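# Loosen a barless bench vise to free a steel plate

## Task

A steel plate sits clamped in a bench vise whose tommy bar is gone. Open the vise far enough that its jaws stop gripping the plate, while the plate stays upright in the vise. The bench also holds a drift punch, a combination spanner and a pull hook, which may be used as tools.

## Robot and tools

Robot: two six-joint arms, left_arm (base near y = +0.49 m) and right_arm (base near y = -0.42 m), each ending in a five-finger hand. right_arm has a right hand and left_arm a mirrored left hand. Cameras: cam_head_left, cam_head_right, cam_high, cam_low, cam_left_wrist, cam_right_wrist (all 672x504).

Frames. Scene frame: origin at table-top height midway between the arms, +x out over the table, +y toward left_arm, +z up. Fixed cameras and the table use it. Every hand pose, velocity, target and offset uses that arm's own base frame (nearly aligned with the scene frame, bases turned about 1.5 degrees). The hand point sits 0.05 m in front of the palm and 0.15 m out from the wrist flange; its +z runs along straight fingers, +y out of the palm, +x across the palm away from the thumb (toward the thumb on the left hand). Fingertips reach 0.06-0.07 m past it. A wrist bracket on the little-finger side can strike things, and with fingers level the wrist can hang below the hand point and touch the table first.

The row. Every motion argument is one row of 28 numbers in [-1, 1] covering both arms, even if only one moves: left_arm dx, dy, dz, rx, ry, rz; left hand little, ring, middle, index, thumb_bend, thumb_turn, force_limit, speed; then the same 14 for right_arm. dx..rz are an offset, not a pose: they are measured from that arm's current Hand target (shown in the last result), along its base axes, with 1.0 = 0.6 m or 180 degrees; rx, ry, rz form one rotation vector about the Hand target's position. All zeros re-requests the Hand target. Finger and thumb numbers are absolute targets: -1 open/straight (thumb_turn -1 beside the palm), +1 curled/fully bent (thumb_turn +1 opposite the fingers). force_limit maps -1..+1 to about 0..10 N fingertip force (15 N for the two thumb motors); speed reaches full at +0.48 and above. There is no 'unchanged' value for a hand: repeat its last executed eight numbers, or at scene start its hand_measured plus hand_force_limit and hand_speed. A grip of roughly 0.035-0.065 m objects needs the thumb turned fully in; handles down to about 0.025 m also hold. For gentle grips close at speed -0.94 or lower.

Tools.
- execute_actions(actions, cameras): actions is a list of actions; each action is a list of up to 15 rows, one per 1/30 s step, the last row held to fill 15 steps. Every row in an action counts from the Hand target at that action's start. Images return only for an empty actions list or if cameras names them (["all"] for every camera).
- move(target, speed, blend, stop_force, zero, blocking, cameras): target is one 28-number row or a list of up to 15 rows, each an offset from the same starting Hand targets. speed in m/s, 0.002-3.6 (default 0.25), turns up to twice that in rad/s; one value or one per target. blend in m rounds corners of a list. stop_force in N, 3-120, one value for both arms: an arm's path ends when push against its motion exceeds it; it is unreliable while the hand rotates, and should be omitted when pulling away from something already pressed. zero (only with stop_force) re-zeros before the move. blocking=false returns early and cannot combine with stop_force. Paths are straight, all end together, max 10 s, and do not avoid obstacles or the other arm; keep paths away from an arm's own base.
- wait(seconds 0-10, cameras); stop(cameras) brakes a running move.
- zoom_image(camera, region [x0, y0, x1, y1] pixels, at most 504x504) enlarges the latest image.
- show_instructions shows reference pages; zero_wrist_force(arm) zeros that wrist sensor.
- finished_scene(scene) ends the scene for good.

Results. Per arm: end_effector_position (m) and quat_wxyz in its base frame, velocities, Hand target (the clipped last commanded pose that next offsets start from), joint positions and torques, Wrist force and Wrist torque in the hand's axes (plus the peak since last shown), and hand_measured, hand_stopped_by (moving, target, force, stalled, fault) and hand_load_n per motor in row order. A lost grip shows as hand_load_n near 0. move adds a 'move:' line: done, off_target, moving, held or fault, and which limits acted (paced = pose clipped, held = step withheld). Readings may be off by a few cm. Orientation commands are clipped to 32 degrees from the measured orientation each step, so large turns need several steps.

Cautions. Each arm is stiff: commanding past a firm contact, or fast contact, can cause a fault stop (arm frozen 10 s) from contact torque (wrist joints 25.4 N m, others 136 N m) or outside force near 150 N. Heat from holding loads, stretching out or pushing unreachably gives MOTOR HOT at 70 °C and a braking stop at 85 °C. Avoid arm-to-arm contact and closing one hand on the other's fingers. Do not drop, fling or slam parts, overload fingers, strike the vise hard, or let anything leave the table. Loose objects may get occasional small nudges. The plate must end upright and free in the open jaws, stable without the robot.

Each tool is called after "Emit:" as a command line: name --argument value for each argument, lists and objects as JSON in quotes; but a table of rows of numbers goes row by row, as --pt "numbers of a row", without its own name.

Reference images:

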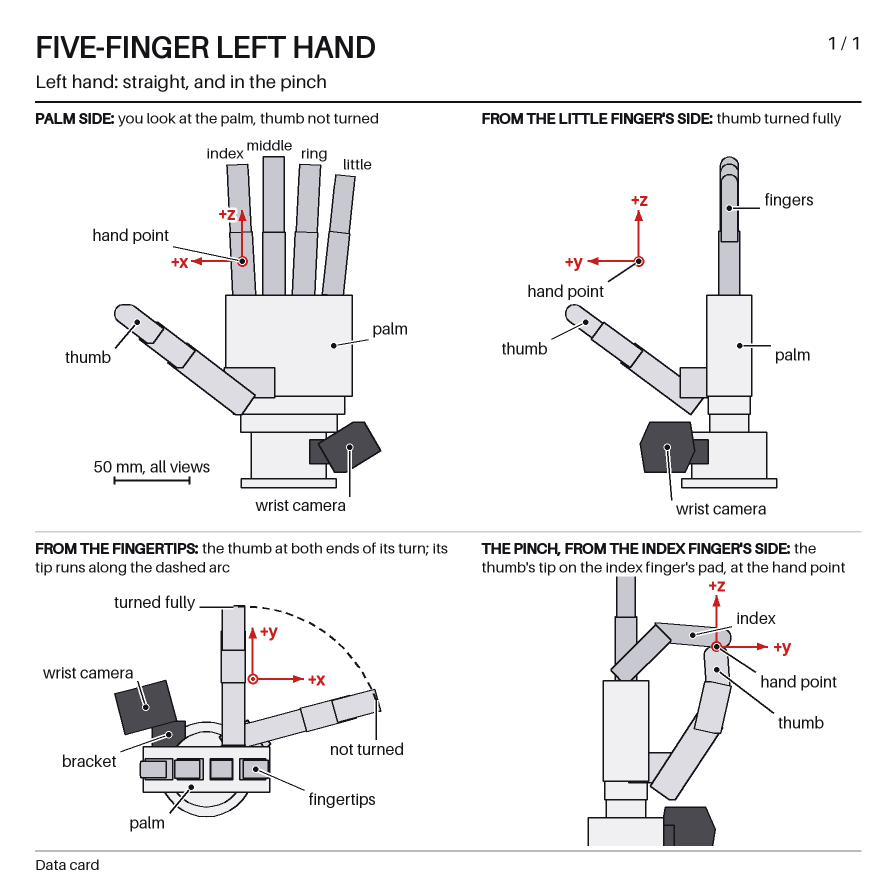

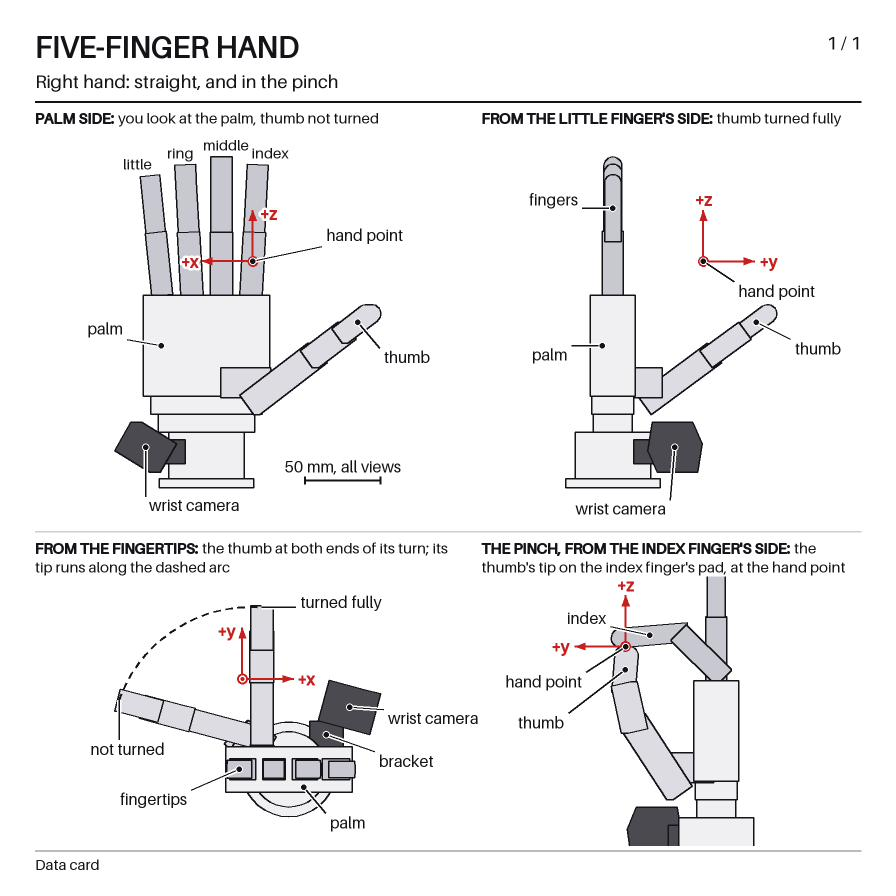

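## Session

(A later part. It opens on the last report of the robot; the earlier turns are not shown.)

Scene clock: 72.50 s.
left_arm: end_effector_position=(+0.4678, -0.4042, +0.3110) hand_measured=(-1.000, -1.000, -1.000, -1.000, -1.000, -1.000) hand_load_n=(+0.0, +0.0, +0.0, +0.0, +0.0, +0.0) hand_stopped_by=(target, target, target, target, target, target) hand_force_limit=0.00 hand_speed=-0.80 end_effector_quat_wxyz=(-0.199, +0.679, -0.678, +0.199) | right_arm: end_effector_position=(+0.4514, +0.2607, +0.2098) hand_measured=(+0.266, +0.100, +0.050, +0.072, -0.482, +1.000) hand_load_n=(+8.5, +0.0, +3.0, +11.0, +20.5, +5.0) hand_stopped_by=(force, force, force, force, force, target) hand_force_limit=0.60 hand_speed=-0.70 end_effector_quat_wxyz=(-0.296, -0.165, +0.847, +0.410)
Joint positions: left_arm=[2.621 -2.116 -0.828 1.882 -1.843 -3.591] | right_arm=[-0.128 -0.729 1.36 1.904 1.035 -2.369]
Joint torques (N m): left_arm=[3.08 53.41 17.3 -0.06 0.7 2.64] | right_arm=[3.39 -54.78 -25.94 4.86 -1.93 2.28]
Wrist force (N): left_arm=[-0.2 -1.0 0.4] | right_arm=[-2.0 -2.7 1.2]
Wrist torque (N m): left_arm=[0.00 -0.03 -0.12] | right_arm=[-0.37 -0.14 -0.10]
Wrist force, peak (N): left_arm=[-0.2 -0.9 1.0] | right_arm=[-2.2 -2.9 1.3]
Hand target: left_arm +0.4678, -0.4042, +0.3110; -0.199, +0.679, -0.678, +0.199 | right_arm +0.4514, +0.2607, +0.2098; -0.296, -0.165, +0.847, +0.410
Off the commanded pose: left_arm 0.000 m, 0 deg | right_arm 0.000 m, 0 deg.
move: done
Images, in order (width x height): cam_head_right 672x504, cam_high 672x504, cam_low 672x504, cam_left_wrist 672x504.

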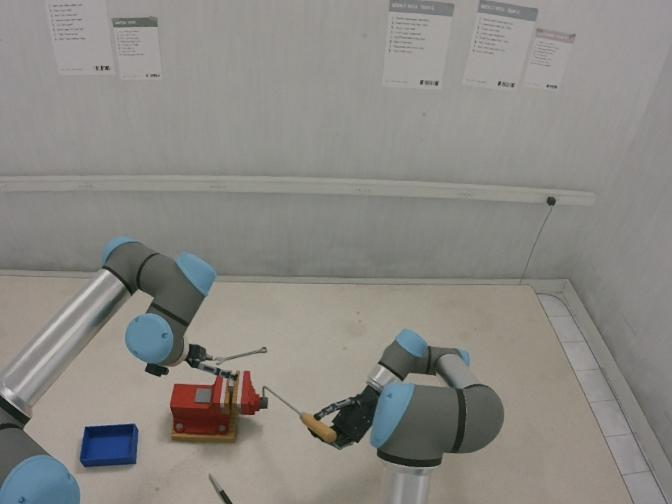

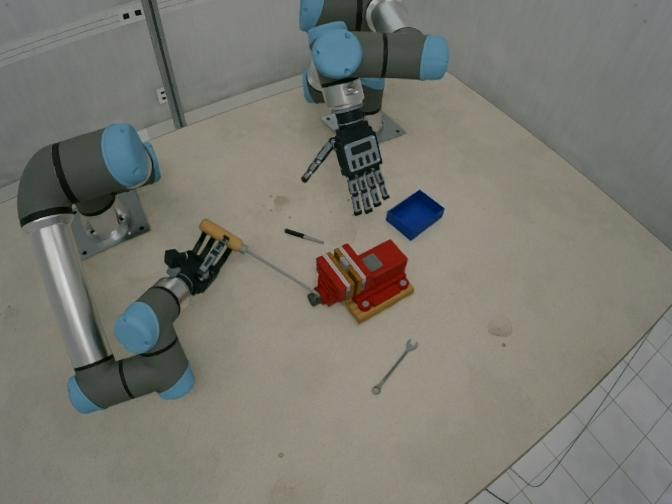

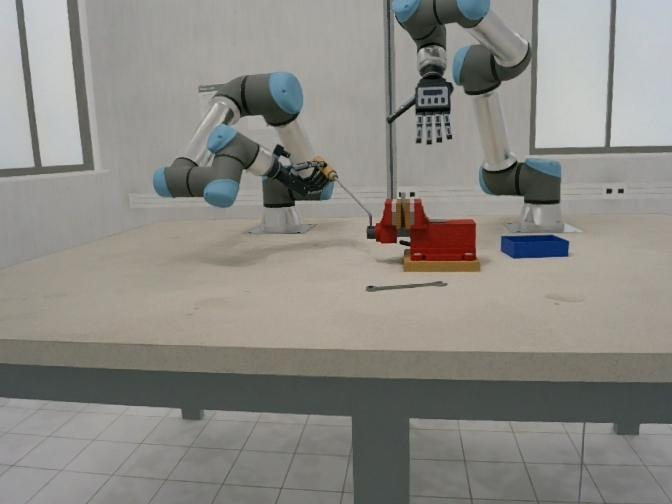

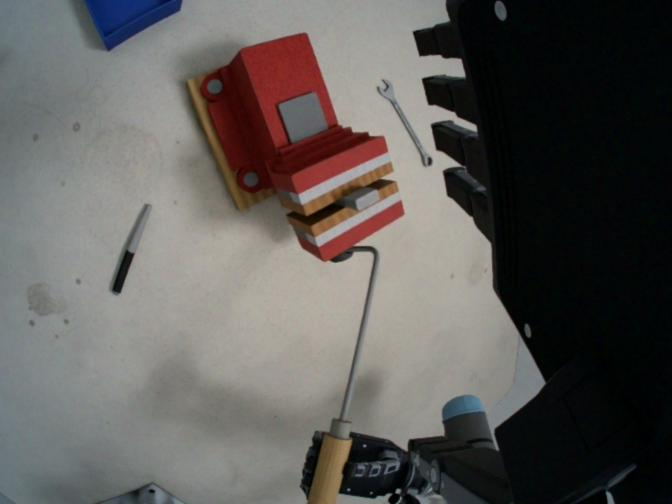

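Emit:
move --target '[0,0,0,0,0,0,-1,-1,-1,-1,-1,-1,0,-0.8,-0.0095,0.0002,-0.0227,0,0,0,0.6,0.6,0.6,0.6,-0.1,1,0.6,-0.7]' --speed 0.04 --stop_force 6 --cameras '["cam_low","cam_head_right","cam_high"]'

Emit:
zoom_image --camera "cam_low" --region '[355, 205, 395, 245]'

Emit:
zoom_image --camera "cam_head_right" --region '[240, 370, 290, 420]'

Emit:
zoom_image --camera "cam_high" --region '[295, 265, 345, 315]'

Scene clock: 74.40 s.
left_arm: end_effector_position=(+0.4678, -0.4042, +0.3110) hand_measured=(-1.000, -1.000, -1.000, -1.000, -1.000, -1.000) hand_load_n=(+0.0, +0.0, +0.0, +0.0, +0.0, +0.0) hand_stopped_by=(target, target, target, target, target, target) hand_force_limit=0.00 hand_speed=-0.80 end_effector_quat_wxyz=(-0.199, +0.679, -0.678, +0.199) | right_arm: end_effector_position=(+0.4457, +0.2608, +0.1962) hand_measured=(+0.266, +0.100, +0.050, +0.072, -0.482, +1.000) hand_load_n=(+6.0, +0.0, +3.5, +13.0, +20.0, +5.5) hand_stopped_by=(force, force, force, force, force, target) hand_force_limit=0.60 hand_speed=-0.70 end_effector_quat_wxyz=(-0.296, -0.165, +0.847, +0.410)
Joint positions: left_arm=[2.621 -2.116 -0.828 1.882 -1.843 -3.591] | right_arm=[-0.129 -0.72 1.387 1.87 1.036 -2.369]
Joint torques (N m): left_arm=[2.3 53.32 17.09 -0.24 0.72 2.52] | right_arm=[-4.43 -54.45 -25.43 4.39 -0.99 -1.24]
Wrist force (N): left_arm=[0.1 -1.0 0.6] | right_arm=[-0.7 -2.4 1.2]
Wrist torque (N m): left_arm=[-0.01 -0.06 -0.11] | right_arm=[-0.33 0.02 -0.05]
Wrist force, peak (N): left_arm=[0.0 -1.2 0.7] | right_arm=[-2.4 -2.7 1.5]
Hand target: left_arm +0.4678, -0.4042, +0.3110; -0.199, +0.679, -0.678, +0.199 | right_arm +0.4457, +0.2608, +0.1962; -0.296, -0.165, +0.847, +0.410
Off the commanded pose: left_arm 0.000 m, 0 deg | right_arm 0.000 m, 0 deg.
move: done
Images, in order (width x height): cam_head_right 672x504, cam_high 672x504, cam_low 672x504.

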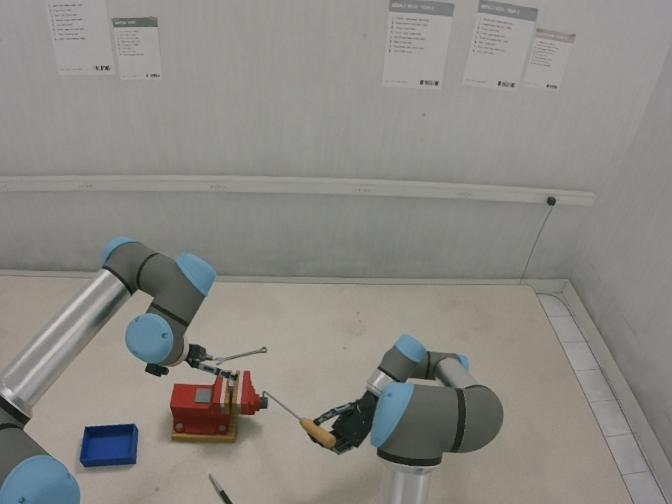

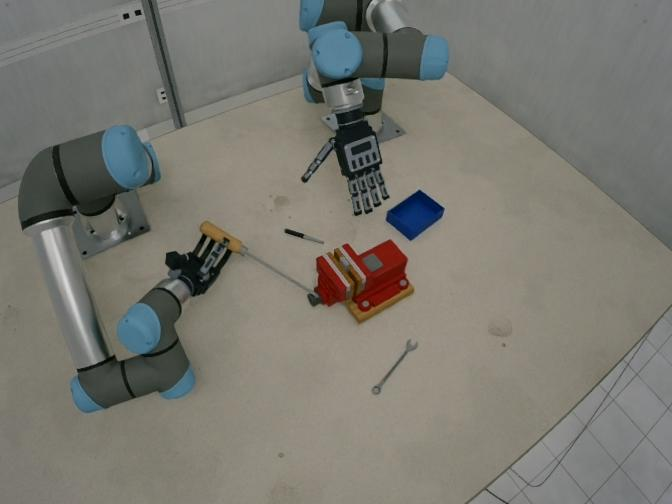

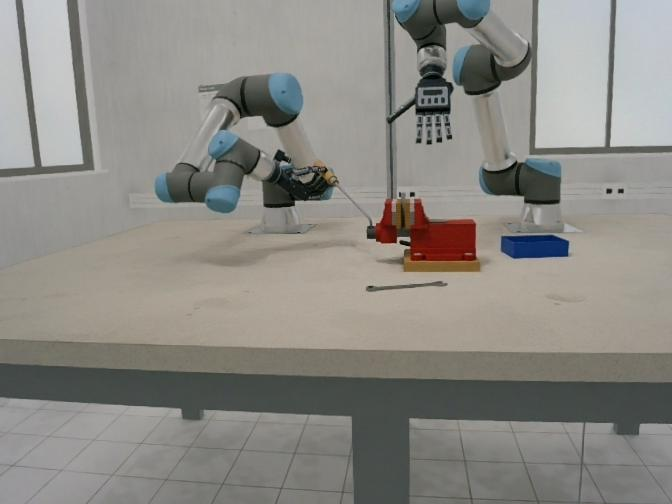

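Scaled by 12.600 from the camera's 672x504 image, which has a finer 960x720 frame.

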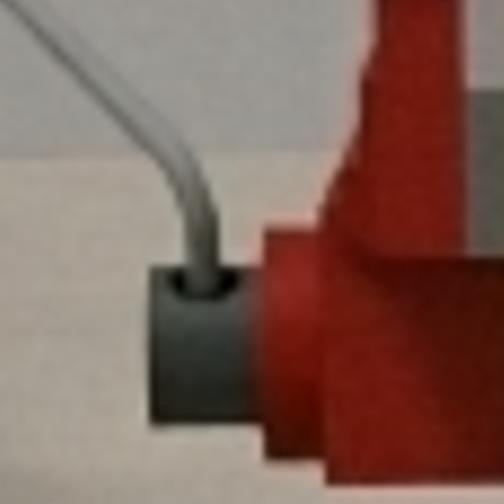

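Scaled by 10.080 from the camera's 672x504 image, which has a finer 960x720 frame.

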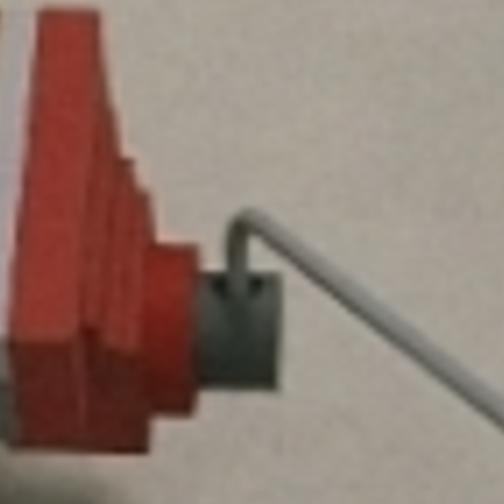

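Scaled by 10.080 from the camera's 672x504 image, which has a finer 960x720 frame.

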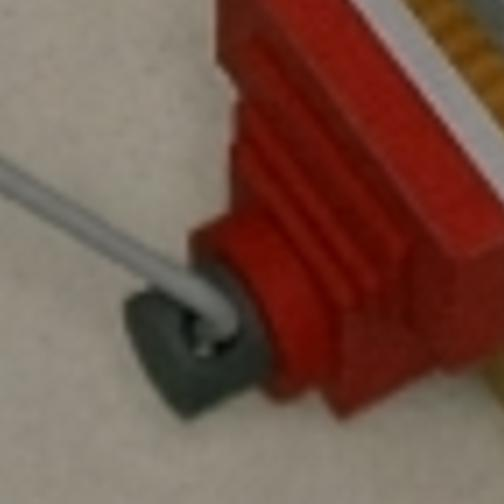

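Emit:
move --target '[0,0,0,0,0,0,-1,-1,-1,-1,-1,-1,0,-0.8,-0.0063,-0.0002,-0.0136,0,0,0,0.6,0.6,0.6,0.6,-0.1,1,0.6,-0.7]' --speed 0.04 --stop_force 5

Emit:
move --target '[0,0,0,0,0,0,-1,-1,-1,-1,-1,-1,0,-0.8,-0.0147,-0.0004,-0.0205,0.0008,-0.0278,0,0.6,0.6,0.6,0.6,-0.1,1,0.6,-0.7]' --speed 0.05 --stop_force 10 --cameras '["cam_low","cam_head_right","cam_high"]'

Emit:
zoom_image --camera "cam_low" --region '[355, 205, 395, 245]'

Emit:
zoom_image --camera "cam_head_right" --region '[240, 370, 290, 420]'

Scene clock: 76.83 s.
left_arm: end_effector_position=(+0.4678, -0.4042, +0.3110) hand_measured=(-1.000, -1.000, -1.000, -1.000, -1.000, -1.000) hand_load_n=(+0.0, +0.0, +0.0, +0.0, +0.0, -0.5) hand_stopped_by=(target, target, target, target, target, target) hand_force_limit=0.00 hand_speed=-0.80 end_effector_quat_wxyz=(-0.199, +0.679, -0.678, +0.199) | right_arm: end_effector_position=(+0.4419, +0.2607, +0.1880) hand_measured=(+0.266, +0.100, +0.050, +0.072, -0.482, +1.000) hand_load_n=(+5.5, +0.0, +3.5, +13.0, +20.0, +5.5) hand_stopped_by=(force, force, force, force, force, target) hand_force_limit=0.60 hand_speed=-0.70 end_effector_quat_wxyz=(-0.296, -0.165, +0.847, +0.410)
Joint positions: left_arm=[2.621 -2.116 -0.828 1.882 -1.843 -3.591] | right_arm=[-0.13 -0.715 1.403 1.849 1.037 -2.37]
Joint torques (N m): left_arm=[2.76 54.07 18.31 -0.33 0.44 2.49] | right_arm=[-3.57 -54.5 -24.89 4.58 -0.72 -1.28]
Wrist force (N): left_arm=[0.2 -0.9 0.5] | right_arm=[-0.7 -2.5 1.4]
Wrist torque (N m): left_arm=[0.02 -0.08 -0.10] | right_arm=[-0.35 0.04 -0.09]
Wrist force, peak (N): left_arm=[0.1 -1.2 0.7] | right_arm=[-1.0 -3.0 1.5]
Hand target: left_arm +0.4678, -0.4042, +0.3110; -0.199, +0.679, -0.678, +0.199 | right_arm +0.4419, +0.2607, +0.1880; -0.296, -0.165, +0.847, +0.410
Off the commanded pose: left_arm 0.000 m, 0 deg | right_arm 0.000 m, 0 deg.
move: done

Scene clock: 78.63 s.
left_arm: end_effector_position=(+0.4678, -0.4042, +0.3110) hand_measured=(-1.000, -1.000, -1.000, -1.000, -1.000, -1.000) hand_load_n=(-0.5, +0.0, +0.0, +0.0, +0.0, +0.0) hand_stopped_by=(target, target, target, target, target, target) hand_force_limit=0.00 hand_speed=-0.80 end_effector_quat_wxyz=(-0.199, +0.679, -0.678, +0.199) | right_arm: end_effector_position=(+0.4331, +0.2604, +0.1757) hand_measured=(+0.266, +0.100, +0.050, +0.072, -0.482, +1.000) hand_load_n=(+6.0, +0.0, +3.5, +13.0, +19.5, +5.5) hand_stopped_by=(force, force, force, force, force, target) hand_force_limit=0.60 hand_speed=-0.70 end_effector_quat_wxyz=(-0.258, -0.183, +0.859, +0.403)
Joint positions: left_arm=[2.621 -2.116 -0.828 1.882 -1.843 -3.591] | right_arm=[-0.135 -0.741 1.444 1.756 1.032 -2.387]
Joint torques (N m): left_arm=[2.64 53.52 18.68 -0.64 0.55 2.7] | right_arm=[0.71 -39.47 -24.46 3.74 0.49 2.48]
Wrist force (N): left_arm=[-0.2 -1.0 0.6] | right_arm=[-0.1 -2.6 1.4]
Wrist torque (N m): left_arm=[-0.01 -0.03 -0.12] | right_arm=[-0.37 -0.03 -0.07]
Wrist force, peak (N): left_arm=[-0.2 -1.2 0.8] | right_arm=[-0.1 -2.6 1.6]
Hand target: left_arm +0.4678, -0.4042, +0.3110; -0.199, +0.679, -0.678, +0.199 | right_arm +0.4331, +0.2604, +0.1757; -0.258, -0.183, +0.859, +0.403
Off the commanded pose: left_arm 0.000 m, 0 deg | right_arm 0.000 m, 0 deg.
move: done
Images, in order (width x height): cam_head_right 672x504, cam_high 672x504, cam_low 672x504.

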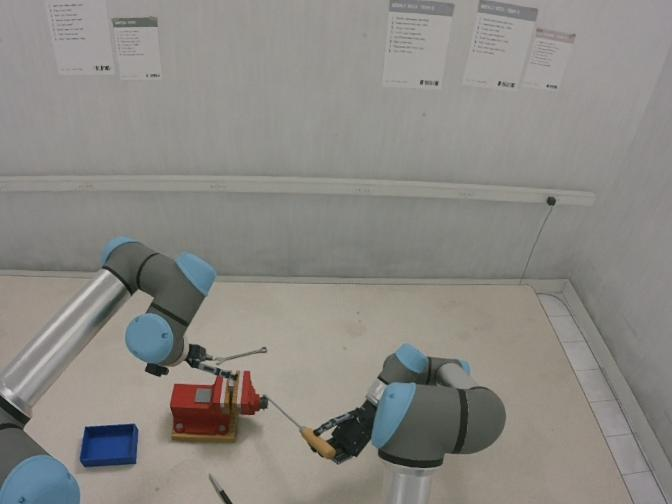

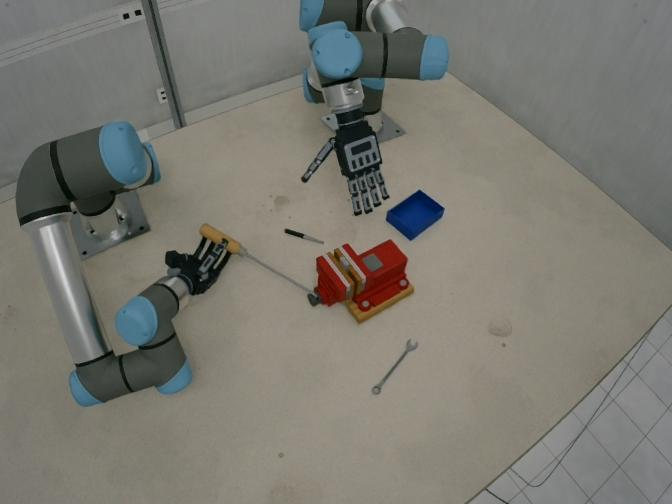

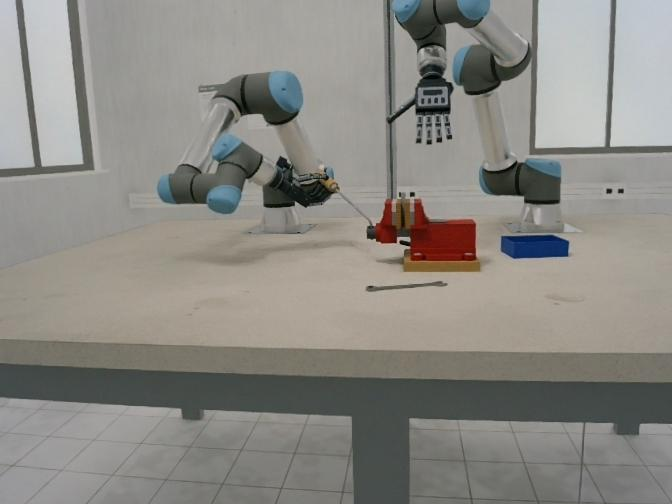

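Scaled by 12.600 from the camera's 672x504 image, which has a finer 960x720 frame.

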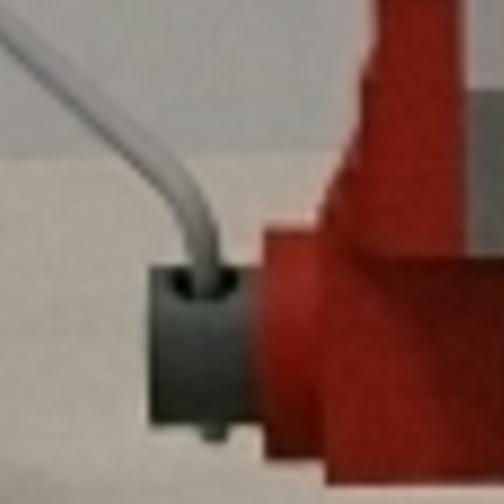

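Scaled by 10.080 from the camera's 672x504 image, which has a finer 960x720 frame.

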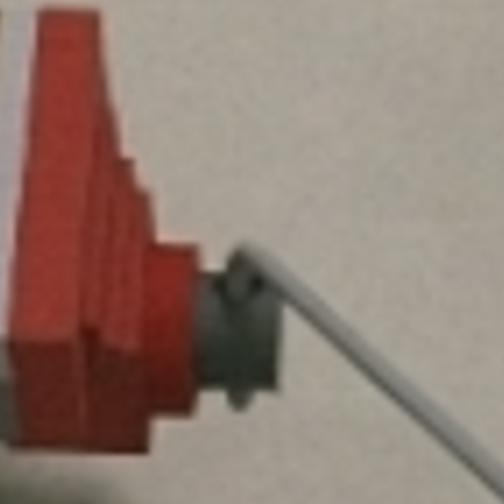

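Emit:
move --target '[0,0,0,0,0,0,-1,-1,-1,-1,-1,-1,0,-0.8,-0.0198,-0.0006,-0.0353,0.0012,-0.0444,0,0.6,0.6,0.6,0.6,-0.1,1,0.6,-0.7]' --speed 0.06 --stop_force 20

Scene clock: 81.37 s.
left_arm: end_effector_position=(+0.4678, -0.4042, +0.3110) hand_measured=(-1.000, -1.000, -1.000, -1.000, -1.000, -1.000) hand_load_n=(+0.0, +0.0, +0.0, +0.0, -0.5, +0.0) hand_stopped_by=(target, target, target, target, target, target) hand_force_limit=0.00 hand_speed=-0.80 end_effector_quat_wxyz=(-0.199, +0.679, -0.678, +0.199) | right_arm: end_effector_position=(+0.4212, +0.2601, +0.1545) hand_measured=(+0.266, +0.100, +0.050, +0.072, -0.482, +1.000) hand_load_n=(+5.0, +0.0, +4.0, +14.0, +19.0, +5.5) hand_stopped_by=(force, force, force, force, force, target) hand_force_limit=0.60 hand_speed=-0.70 end_effector_quat_wxyz=(-0.198, -0.211, +0.874, +0.391)
Joint positions: left_arm=[2.621 -2.116 -0.828 1.882 -1.843 -3.591] | right_arm=[-0.143 -0.779 1.51 1.604 1.023 -2.413]
Joint torques (N m): left_arm=[1.88 53.24 19.06 -0.7 0.56 2.69] | right_arm=[1.14 -38.11 -24.22 2.88 1.35 2.13]
Wrist force (N): left_arm=[0.0 -0.8 0.5] | right_arm=[-2.9 -2.7 2.1]
Wrist torque (N m): left_arm=[0.03 -0.05 -0.12] | right_arm=[-0.31 -0.08 -0.02]
Wrist force, peak (N): left_arm=[0.0 -1.2 0.7] | right_arm=[-4.1 -2.9 2.3]
Hand target: left_arm +0.4678, -0.4042, +0.3110; -0.199, +0.679, -0.678, +0.199 | right_arm +0.4212, +0.2601, +0.1545; -0.198, -0.211, +0.874, +0.391
Off the commanded pose: left_arm 0.000 m, 0 deg | right_arm 0.000 m, 0 deg.
move: done

Emit:
move --target '[0,0,0,0,0,0,-1,-1,-1,-1,-1,-1,0,-0.8,-0.0115,-0.0003,-0.0282,0.0009,-0.0333,0,0.6,0.6,0.6,0.6,-0.1,1,0.6,-0.7]' --speed 0.06 --stop_force 30 --cameras '["cam_low","cam_head_right"]'

Emit:
zoom_image --camera "cam_low" --region '[355, 205, 395, 245]'

Emit:
zoom_image --camera "cam_head_right" --region '[240, 370, 290, 420]'

Scene clock: 83.63 s.
left_arm: end_effector_position=(+0.4678, -0.4042, +0.3110) hand_measured=(-1.000, -1.000, -1.000, -1.000, -1.000, -1.000) hand_load_n=(+0.0, -0.5, +0.0, +0.0, +0.0, +0.0) hand_stopped_by=(target, target, target, target, target, target) hand_force_limit=0.00 hand_speed=-0.80 end_effector_quat_wxyz=(-0.199, +0.679, -0.678, +0.199) | right_arm: end_effector_position=(+0.4143, +0.2599, +0.1376) hand_measured=(+0.266, +0.100, +0.050, +0.072, -0.482, +1.000) hand_load_n=(+2.5, +0.0, +5.5, +16.5, +16.5, +12.0) hand_stopped_by=(force, force, force, force, force, target) hand_force_limit=0.60 hand_speed=-0.70 end_effector_quat_wxyz=(-0.151, -0.232, +0.882, +0.381)
Joint positions: left_arm=[2.621 -2.116 -0.828 1.882 -1.843 -3.591] | right_arm=[-0.15 -0.804 1.559 1.488 1.014 -2.433]
Joint torques (N m): left_arm=[1.87 52.9 20.54 -0.89 0.6 2.69] | right_arm=[1.07 -37.63 -20.94 3.7 3.46 1.32]
Wrist force (N): left_arm=[0.1 -1.1 0.4] | right_arm=[-15.6 -2.7 3.5]
Wrist torque (N m): left_arm=[0.00 -0.07 -0.10] | right_arm=[-0.32 -0.08 0.14]
Wrist force, peak (N): left_arm=[-0.3 -1.1 0.8] | right_arm=[-17.4 -3.4 4.2]
Hand target: left_arm +0.4678, -0.4042, +0.3110; -0.199, +0.679, -0.678, +0.199 | right_arm +0.4143, +0.2599, +0.1376; -0.151, -0.232, +0.882, +0.381
Off the commanded pose: left_arm 0.000 m, 0 deg | right_arm 0.000 m, 0 deg.
move: done
Images, in order (width x height): cam_head_right 672x504, cam_low 672x504.

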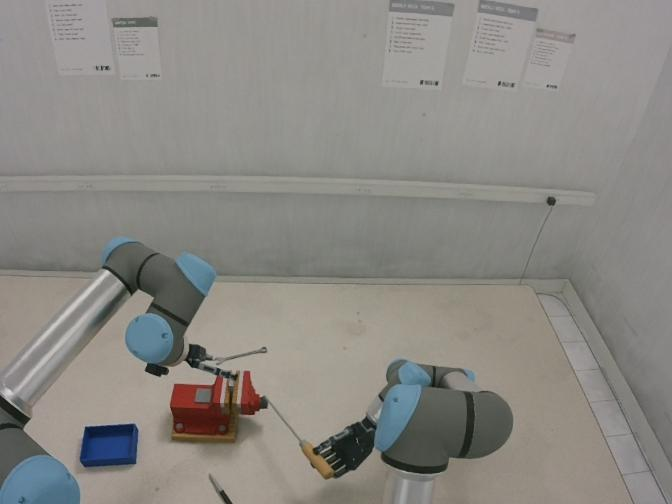

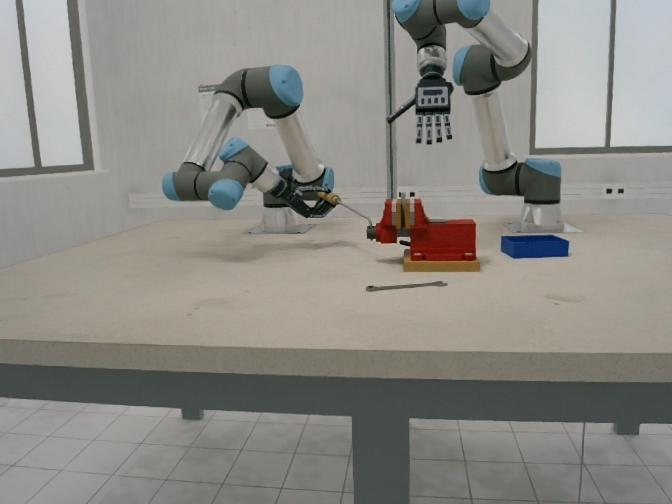

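Scaled by 12.600 from the camera's 672x504 image, which has a finer 960x720 frame.

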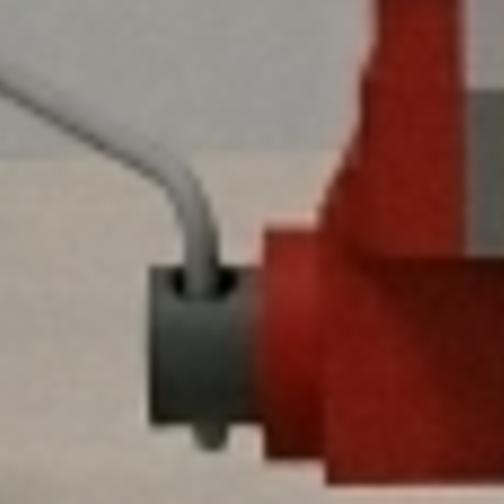

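Scaled by 10.080 from the camera's 672x504 image, which has a finer 960x720 frame.

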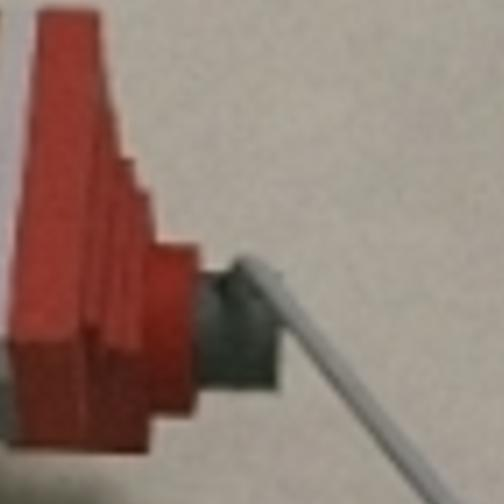

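Emit:
move --target '[0,0,0,0,0,0,-1,-1,-1,-1,-1,-1,0,-0.8,-0.0065,0.0006,-0.0293,0.0009,-0.0333,0,0.6,0.6,0.6,0.6,-0.1,1,0.6,-0.7]' --speed 0.06 --stop_force 30

Scene clock: 86.37 s.
left_arm: end_effector_position=(+0.4678, -0.4042, +0.3110) hand_measured=(-1.000, -1.000, -1.000, -1.000, -1.000, -1.000) hand_load_n=(+0.0, +0.0, +0.0, +0.0, +0.0, +0.0) hand_stopped_by=(target, target, target, target, target, target) hand_force_limit=0.00 hand_speed=-0.80 end_effector_quat_wxyz=(-0.199, +0.679, -0.678, +0.199) | right_arm: end_effector_position=(+0.4104, +0.2602, +0.1200) hand_measured=(+0.268, +0.100, +0.050, +0.072, -0.482, +1.000) hand_load_n=(+0.5, +0.0, +3.5, +13.5, +19.0, +8.5) hand_stopped_by=(force, force, force, force, force, target) hand_force_limit=0.60 hand_speed=-0.70 end_effector_quat_wxyz=(-0.105, -0.251, +0.889, +0.369)
Joint positions: left_arm=[2.621 -2.116 -0.828 1.882 -1.843 -3.591] | right_arm=[-0.155 -0.824 1.602 1.371 1.002 -2.451]
Joint torques (N m): left_arm=[2.09 53.47 20.24 -0.94 0.63 2.68] | right_arm=[1.25 -33.62 -24.16 1.09 1.04 2.55]
Wrist force (N): left_arm=[0.1 -1.0 0.5] | right_arm=[2.9 3.9 -2.6]
Wrist torque (N m): left_arm=[0.00 -0.06 -0.10] | right_arm=[-0.21 0.19 0.15]
Wrist force, peak (N): left_arm=[0.0 -1.2 0.8] | right_arm=[-15.9 -2.9 3.8]
Hand target: left_arm +0.4678, -0.4042, +0.3110; -0.199, +0.679, -0.678, +0.199 | right_arm +0.4104, +0.2603, +0.1200; -0.105, -0.251, +0.889, +0.369
Off the commanded pose: left_arm 0.000 m, 0 deg | right_arm 0.000 m, 0 deg.
move: done

Emit:
wait --seconds 0 --cameras '["cam_low","cam_head_right","cam_high","cam_left_wrist","cam_head_left"]'

Emit:
zoom_image --camera "cam_low" --region '[300, 180, 420, 260]'

Emit:
zoom_image --camera "cam_head_right" --region '[240, 370, 290, 420]'

Emit:
zoom_image --camera "cam_left_wrist" --region '[260, 200, 420, 340]'

Emit:
zoom_image --camera "cam_high" --region '[290, 250, 350, 310]'

Scene clock: 87.83 s.
left_arm: end_effector_position=(+0.4678, -0.4042, +0.3110) hand_measured=(-1.000, -1.000, -1.000, -1.000, -1.000, -1.000) hand_load_n=(+0.0, +0.0, +0.0, +0.0, +0.0, +0.0) hand_stopped_by=(target, target, target, target, target, target) hand_force_limit=0.00 hand_speed=-0.80 end_effector_quat_wxyz=(-0.199, +0.679, -0.678, +0.199) | right_arm: end_effector_position=(+0.4104, +0.2603, +0.1200) hand_measured=(+0.268, +0.100, +0.050, +0.072, -0.482, +1.000) hand_load_n=(+0.0, +0.0, +3.5, +13.5, +19.0, +8.0) hand_stopped_by=(force, force, force, force, force, target) hand_force_limit=0.60 hand_speed=-0.70 end_effector_quat_wxyz=(-0.105, -0.251, +0.889, +0.369)
Joint positions: left_arm=[2.621 -2.116 -0.828 1.882 -1.843 -3.591] | right_arm=[-0.155 -0.824 1.602 1.371 1.002 -2.451]
Joint torques (N m): left_arm=[0.24 53.25 20.86 -1.05 0.72 2.57] | right_arm=[2.49 -33.78 -24.14 -0.37 0.96 2.46]
Wrist force (N): left_arm=[-0.2 -0.8 0.4] | right_arm=[2.8 3.7 -2.7]
Wrist torque (N m): left_arm=[0.04 -0.02 -0.13] | right_arm=[-0.25 0.21 0.13]
Wrist force, peak (N): left_arm=[0.0 -1.1 0.7] | right_arm=[2.7 3.9 -2.9]
Hand target: left_arm +0.4678, -0.4042, +0.3110; -0.199, +0.679, -0.678, +0.199 | right_arm +0.4104, +0.2603, +0.1200; -0.105, -0.251, +0.889, +0.369
Off the commanded pose: left_arm 0.000 m, 0 deg | right_arm 0.000 m, 0 deg.
Images, in order (width x height): cam_head_left 672x504, cam_head_right 672x504, cam_high 672x504, cam_low 672x504, cam_left_wrist 672x504.

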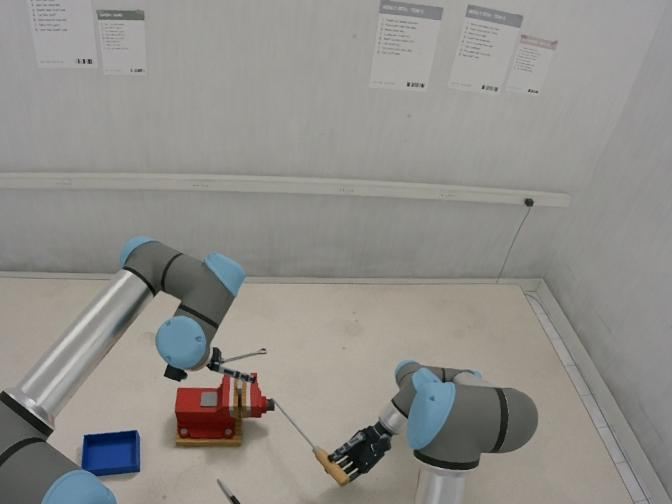

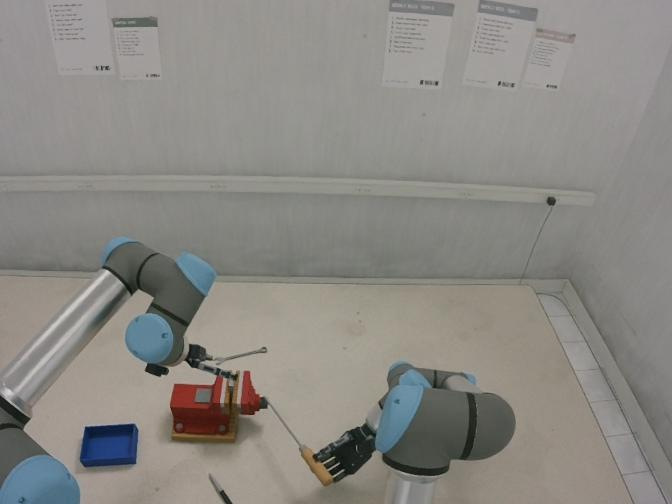

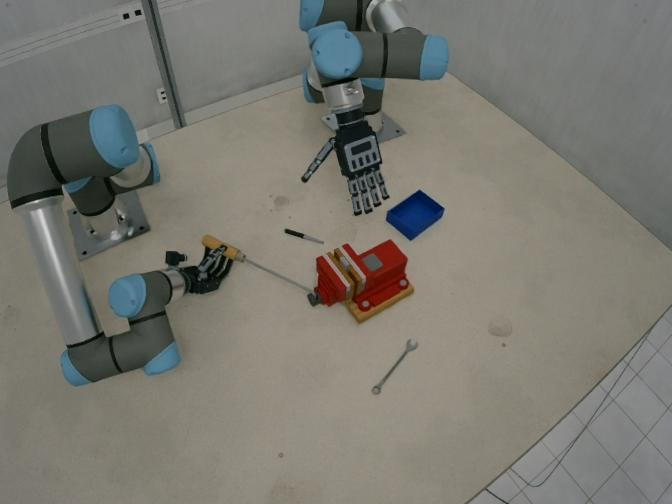

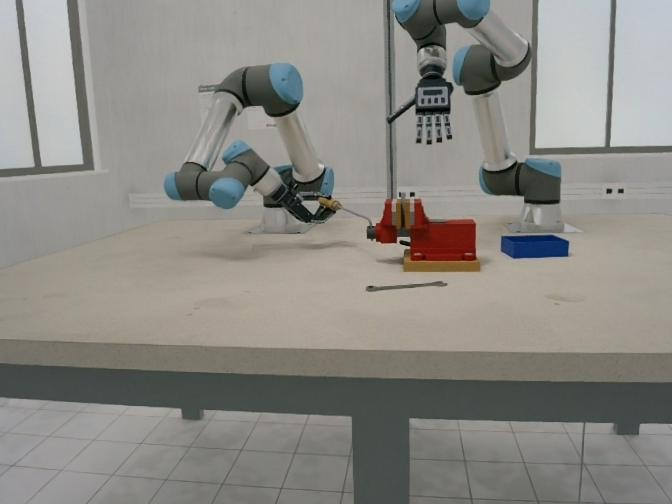

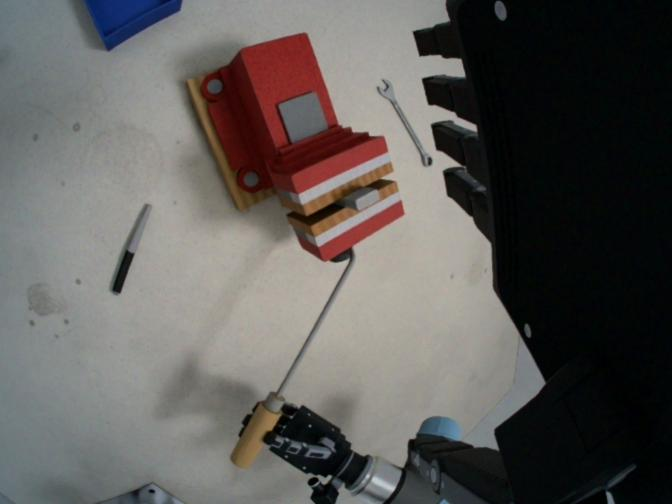

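Scaled by 4.200 from the camera's 672x504 image, which has a finer 960x720 frame.

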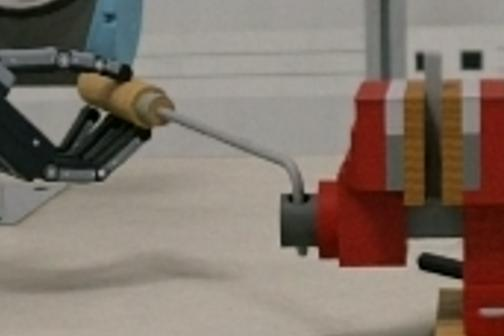

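Scaled by 10.080 from the camera's 672x504 image, which has a finer 960x720 frame.

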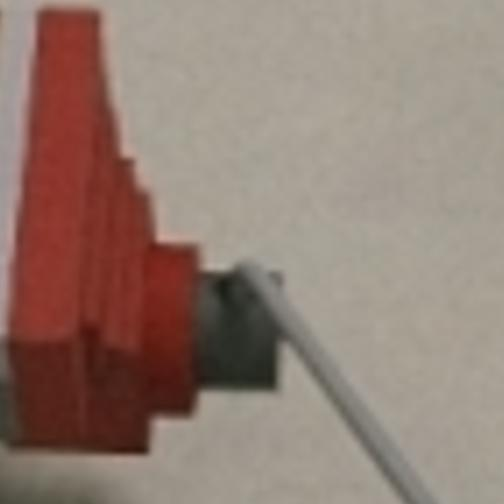

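Scaled by 3.150 from the camera's 672x504 image, which has a finer 960x720 frame.

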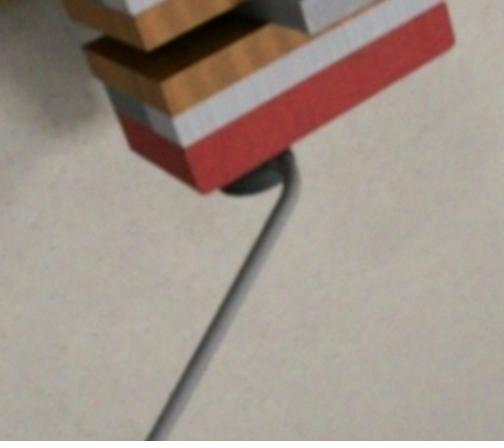

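Scaled by 8.400 from the camera's 672x504 image, which has a finer 960x720 frame.

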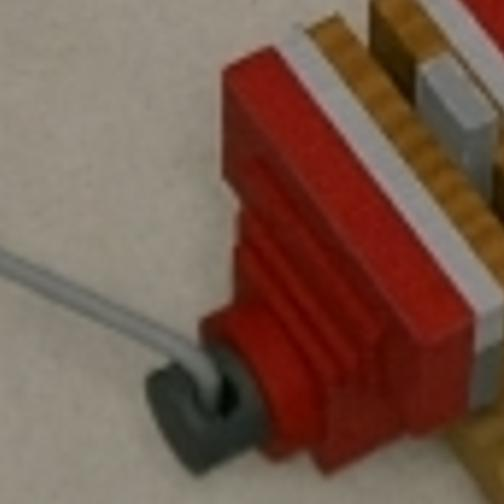

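Emit:
move --target '[0,0,0,0,0,0,-1,-1,-1,-1,-1,-1,0,-0.8,-0.0052,-0.0001,-0.0297,0.0009,-0.0333,0,0.6,0.6,0.6,0.6,-0.1,1,0.6,-0.7]' --speed 0.06 --stop_force 30 --cameras '["cam_low","cam_head_right","cam_high"]'

Emit:
zoom_image --camera "cam_low" --region '[300, 180, 420, 260]'

Emit:
zoom_image --camera "cam_high" --region '[290, 250, 350, 310]'

Scene clock: 90.53 s.
left_arm: end_effector_position=(+0.4678, -0.4042, +0.3110) hand_measured=(-1.000, -1.000, -1.000, -1.000, -1.000, -1.000) hand_load_n=(+0.0, +0.0, +0.0, +0.0, +0.0, +0.0) hand_stopped_by=(target, target, target, target, target, target) hand_force_limit=0.00 hand_speed=-0.80 end_effector_quat_wxyz=(-0.199, +0.679, -0.678, +0.199) | right_arm: end_effector_position=(+0.4073, +0.2602, +0.1022) hand_measured=(+0.268, +0.100, +0.050, +0.072, -0.482, +1.000) hand_load_n=(+0.0, +0.0, +4.0, +15.0, +18.5, +8.0) hand_stopped_by=(force, force, force, force, force, target) hand_force_limit=0.60 hand_speed=-0.70 end_effector_quat_wxyz=(-0.058, -0.270, +0.892, +0.357)
Joint positions: left_arm=[2.621 -2.116 -0.828 1.882 -1.843 -3.591] | right_arm=[-0.162 -0.844 1.648 1.252 0.988 -2.469]
Joint torques (N m): left_arm=[0.84 53.02 22.01 -1.16 0.6 2.66] | right_arm=[2.05 -34.25 -24.07 1.59 0.25 2.5]
Wrist force (N): left_arm=[0.1 -1.0 0.7] | right_arm=[2.5 0.4 0.3]
Wrist torque (N m): left_arm=[-0.02 -0.07 -0.10] | right_arm=[-0.16 0.20 0.10]
Wrist force, peak (N): left_arm=[-0.1 -1.2 0.7] | right_arm=[4.8 3.4 -2.9]
Hand target: left_arm +0.4678, -0.4042, +0.3110; -0.199, +0.679, -0.678, +0.199 | right_arm +0.4073, +0.2602, +0.1022; -0.058, -0.270, +0.892, +0.357
Off the commanded pose: left_arm 0.000 m, 0 deg | right_arm 0.000 m, 0 deg.
move: done
Images, in order (width x height): cam_head_right 672x504, cam_high 672x504, cam_low 672x504.

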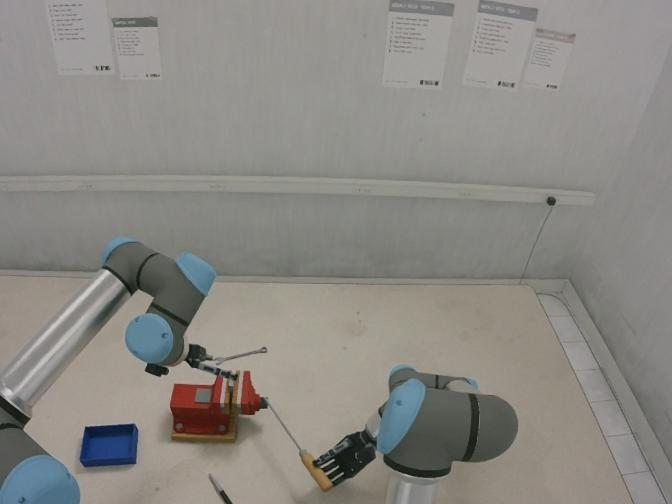

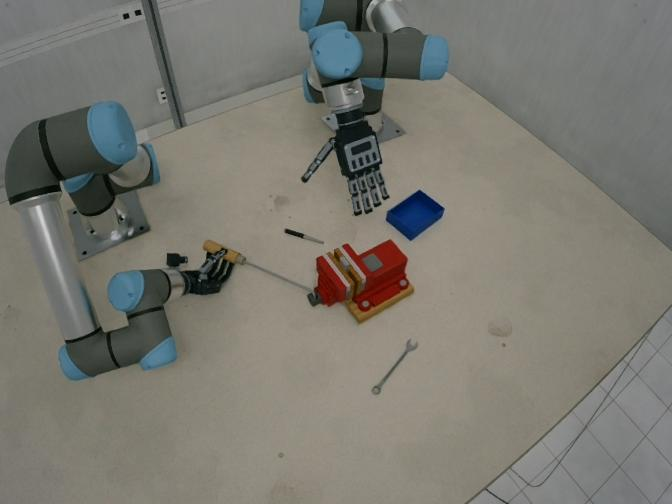

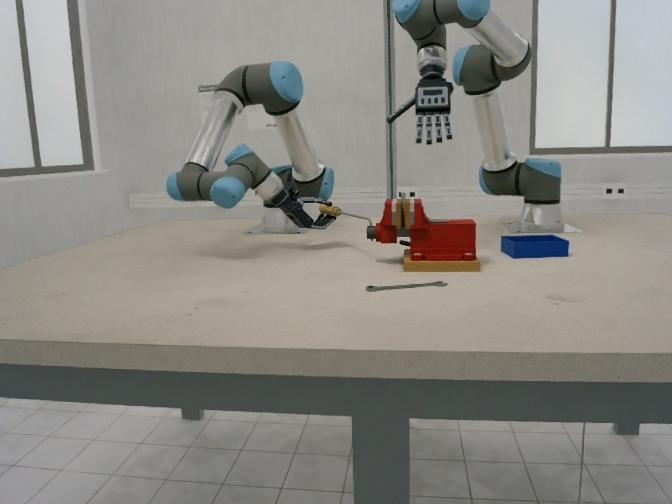

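Scaled by 4.200 from the camera's 672x504 image, which has a finer 960x720 frame.

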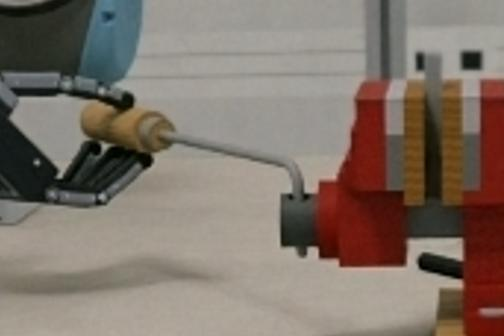

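Scaled by 8.400 from the camera's 672x504 image, which has a finer 960x720 frame.

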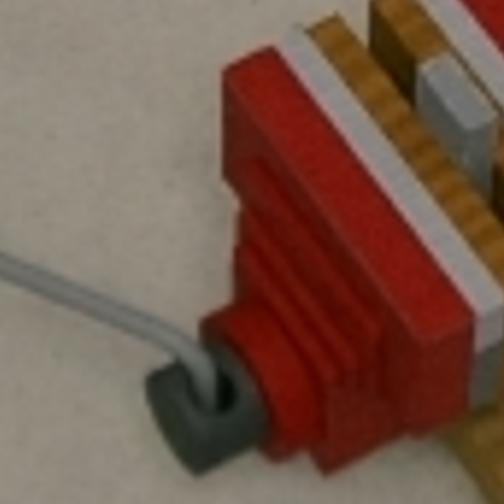

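Emit:
zoom_image --camera "cam_low" --region '[355, 205, 395, 245]'

Emit:
zoom_image --camera "cam_head_right" --region '[240, 370, 290, 420]'

Scaled by 12.600 from the camera's 672x504 image, which has a finer 960x720 frame.

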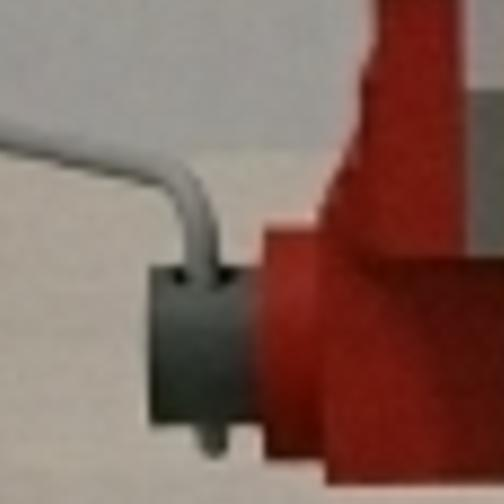

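Scaled by 10.080 from the camera's 672x504 image, which has a finer 960x720 frame.

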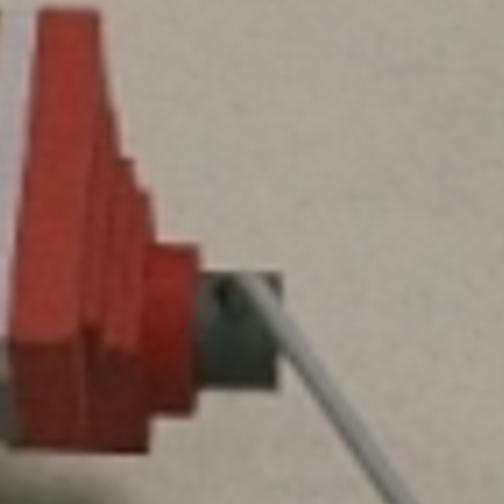

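Emit:
move --pt "0 0 0 0 0 0 -1 -1 -1 -1 -1 -1 0 -0.8 0.0205 -0.0238 0 0 0 0.0278 0.6 0.6 0.6 0.6 -0.1 1 0.6 -0.7" --pt "0 0 0 0 0 0 -1 -1 -1 -1 -1 -1 0 -0.8 0.0427 -0.0457 0 0 0 0.0556 0.6 0.6 0.6 0.6 -0.1 1 0.6 -0.7" --speed 0.08 --blend 0.003 --stop_force 25

Scene clock: 93.97 s.
left_arm: end_effector_position=(+0.4678, -0.4042, +0.3110) hand_measured=(-1.000, -1.000, -1.000, -1.000, -1.000, -1.000) hand_load_n=(+0.0, +0.0, +0.0, +0.0, +0.0, -0.5) hand_stopped_by=(target, target, target, target, target, target) hand_force_limit=0.00 hand_speed=-0.80 end_effector_quat_wxyz=(-0.199, +0.679, -0.678, +0.199) | right_arm: end_effector_position=(+0.4329, +0.2328, +0.1022) hand_measured=(+0.268, +0.100, +0.050, +0.072, -0.482, +1.000) hand_load_n=(+0.0, +0.0, +5.0, +16.0, +17.5, +4.5) hand_stopped_by=(force, force, force, force, force, target) hand_force_limit=0.60 hand_speed=-0.70 end_effector_quat_wxyz=(-0.089, -0.347, +0.865, +0.350)
Joint positions: left_arm=[2.621 -2.116 -0.828 1.882 -1.843 -3.591] | right_arm=[-0.165 -0.736 1.453 1.43 1.079 -2.647]
Joint torques (N m): left_arm=[0.03 53.55 22.33 -1.34 0.46 2.6] | right_arm=[2.85 -53.05 -5.56 3.02 -4.45 1.3]
Wrist force (N): left_arm=[0.0 -0.6 0.5] | right_arm=[8.9 -1.1 1.2]
Wrist torque (N m): left_arm=[0.06 -0.05 -0.11] | right_arm=[-0.24 0.18 -0.04]
Wrist force, peak (N): left_arm=[0.3 -1.2 0.6] | right_arm=[10.7 -1.0 0.9]
Hand target: left_arm +0.4678, -0.4042, +0.3110; -0.199, +0.679, -0.678, +0.199 | right_arm +0.4329, +0.2328, +0.1022; -0.089, -0.347, +0.865, +0.350
Off the commanded pose: left_arm 0.000 m, 0 deg | right_arm 0.000 m, 0 deg.
move: done


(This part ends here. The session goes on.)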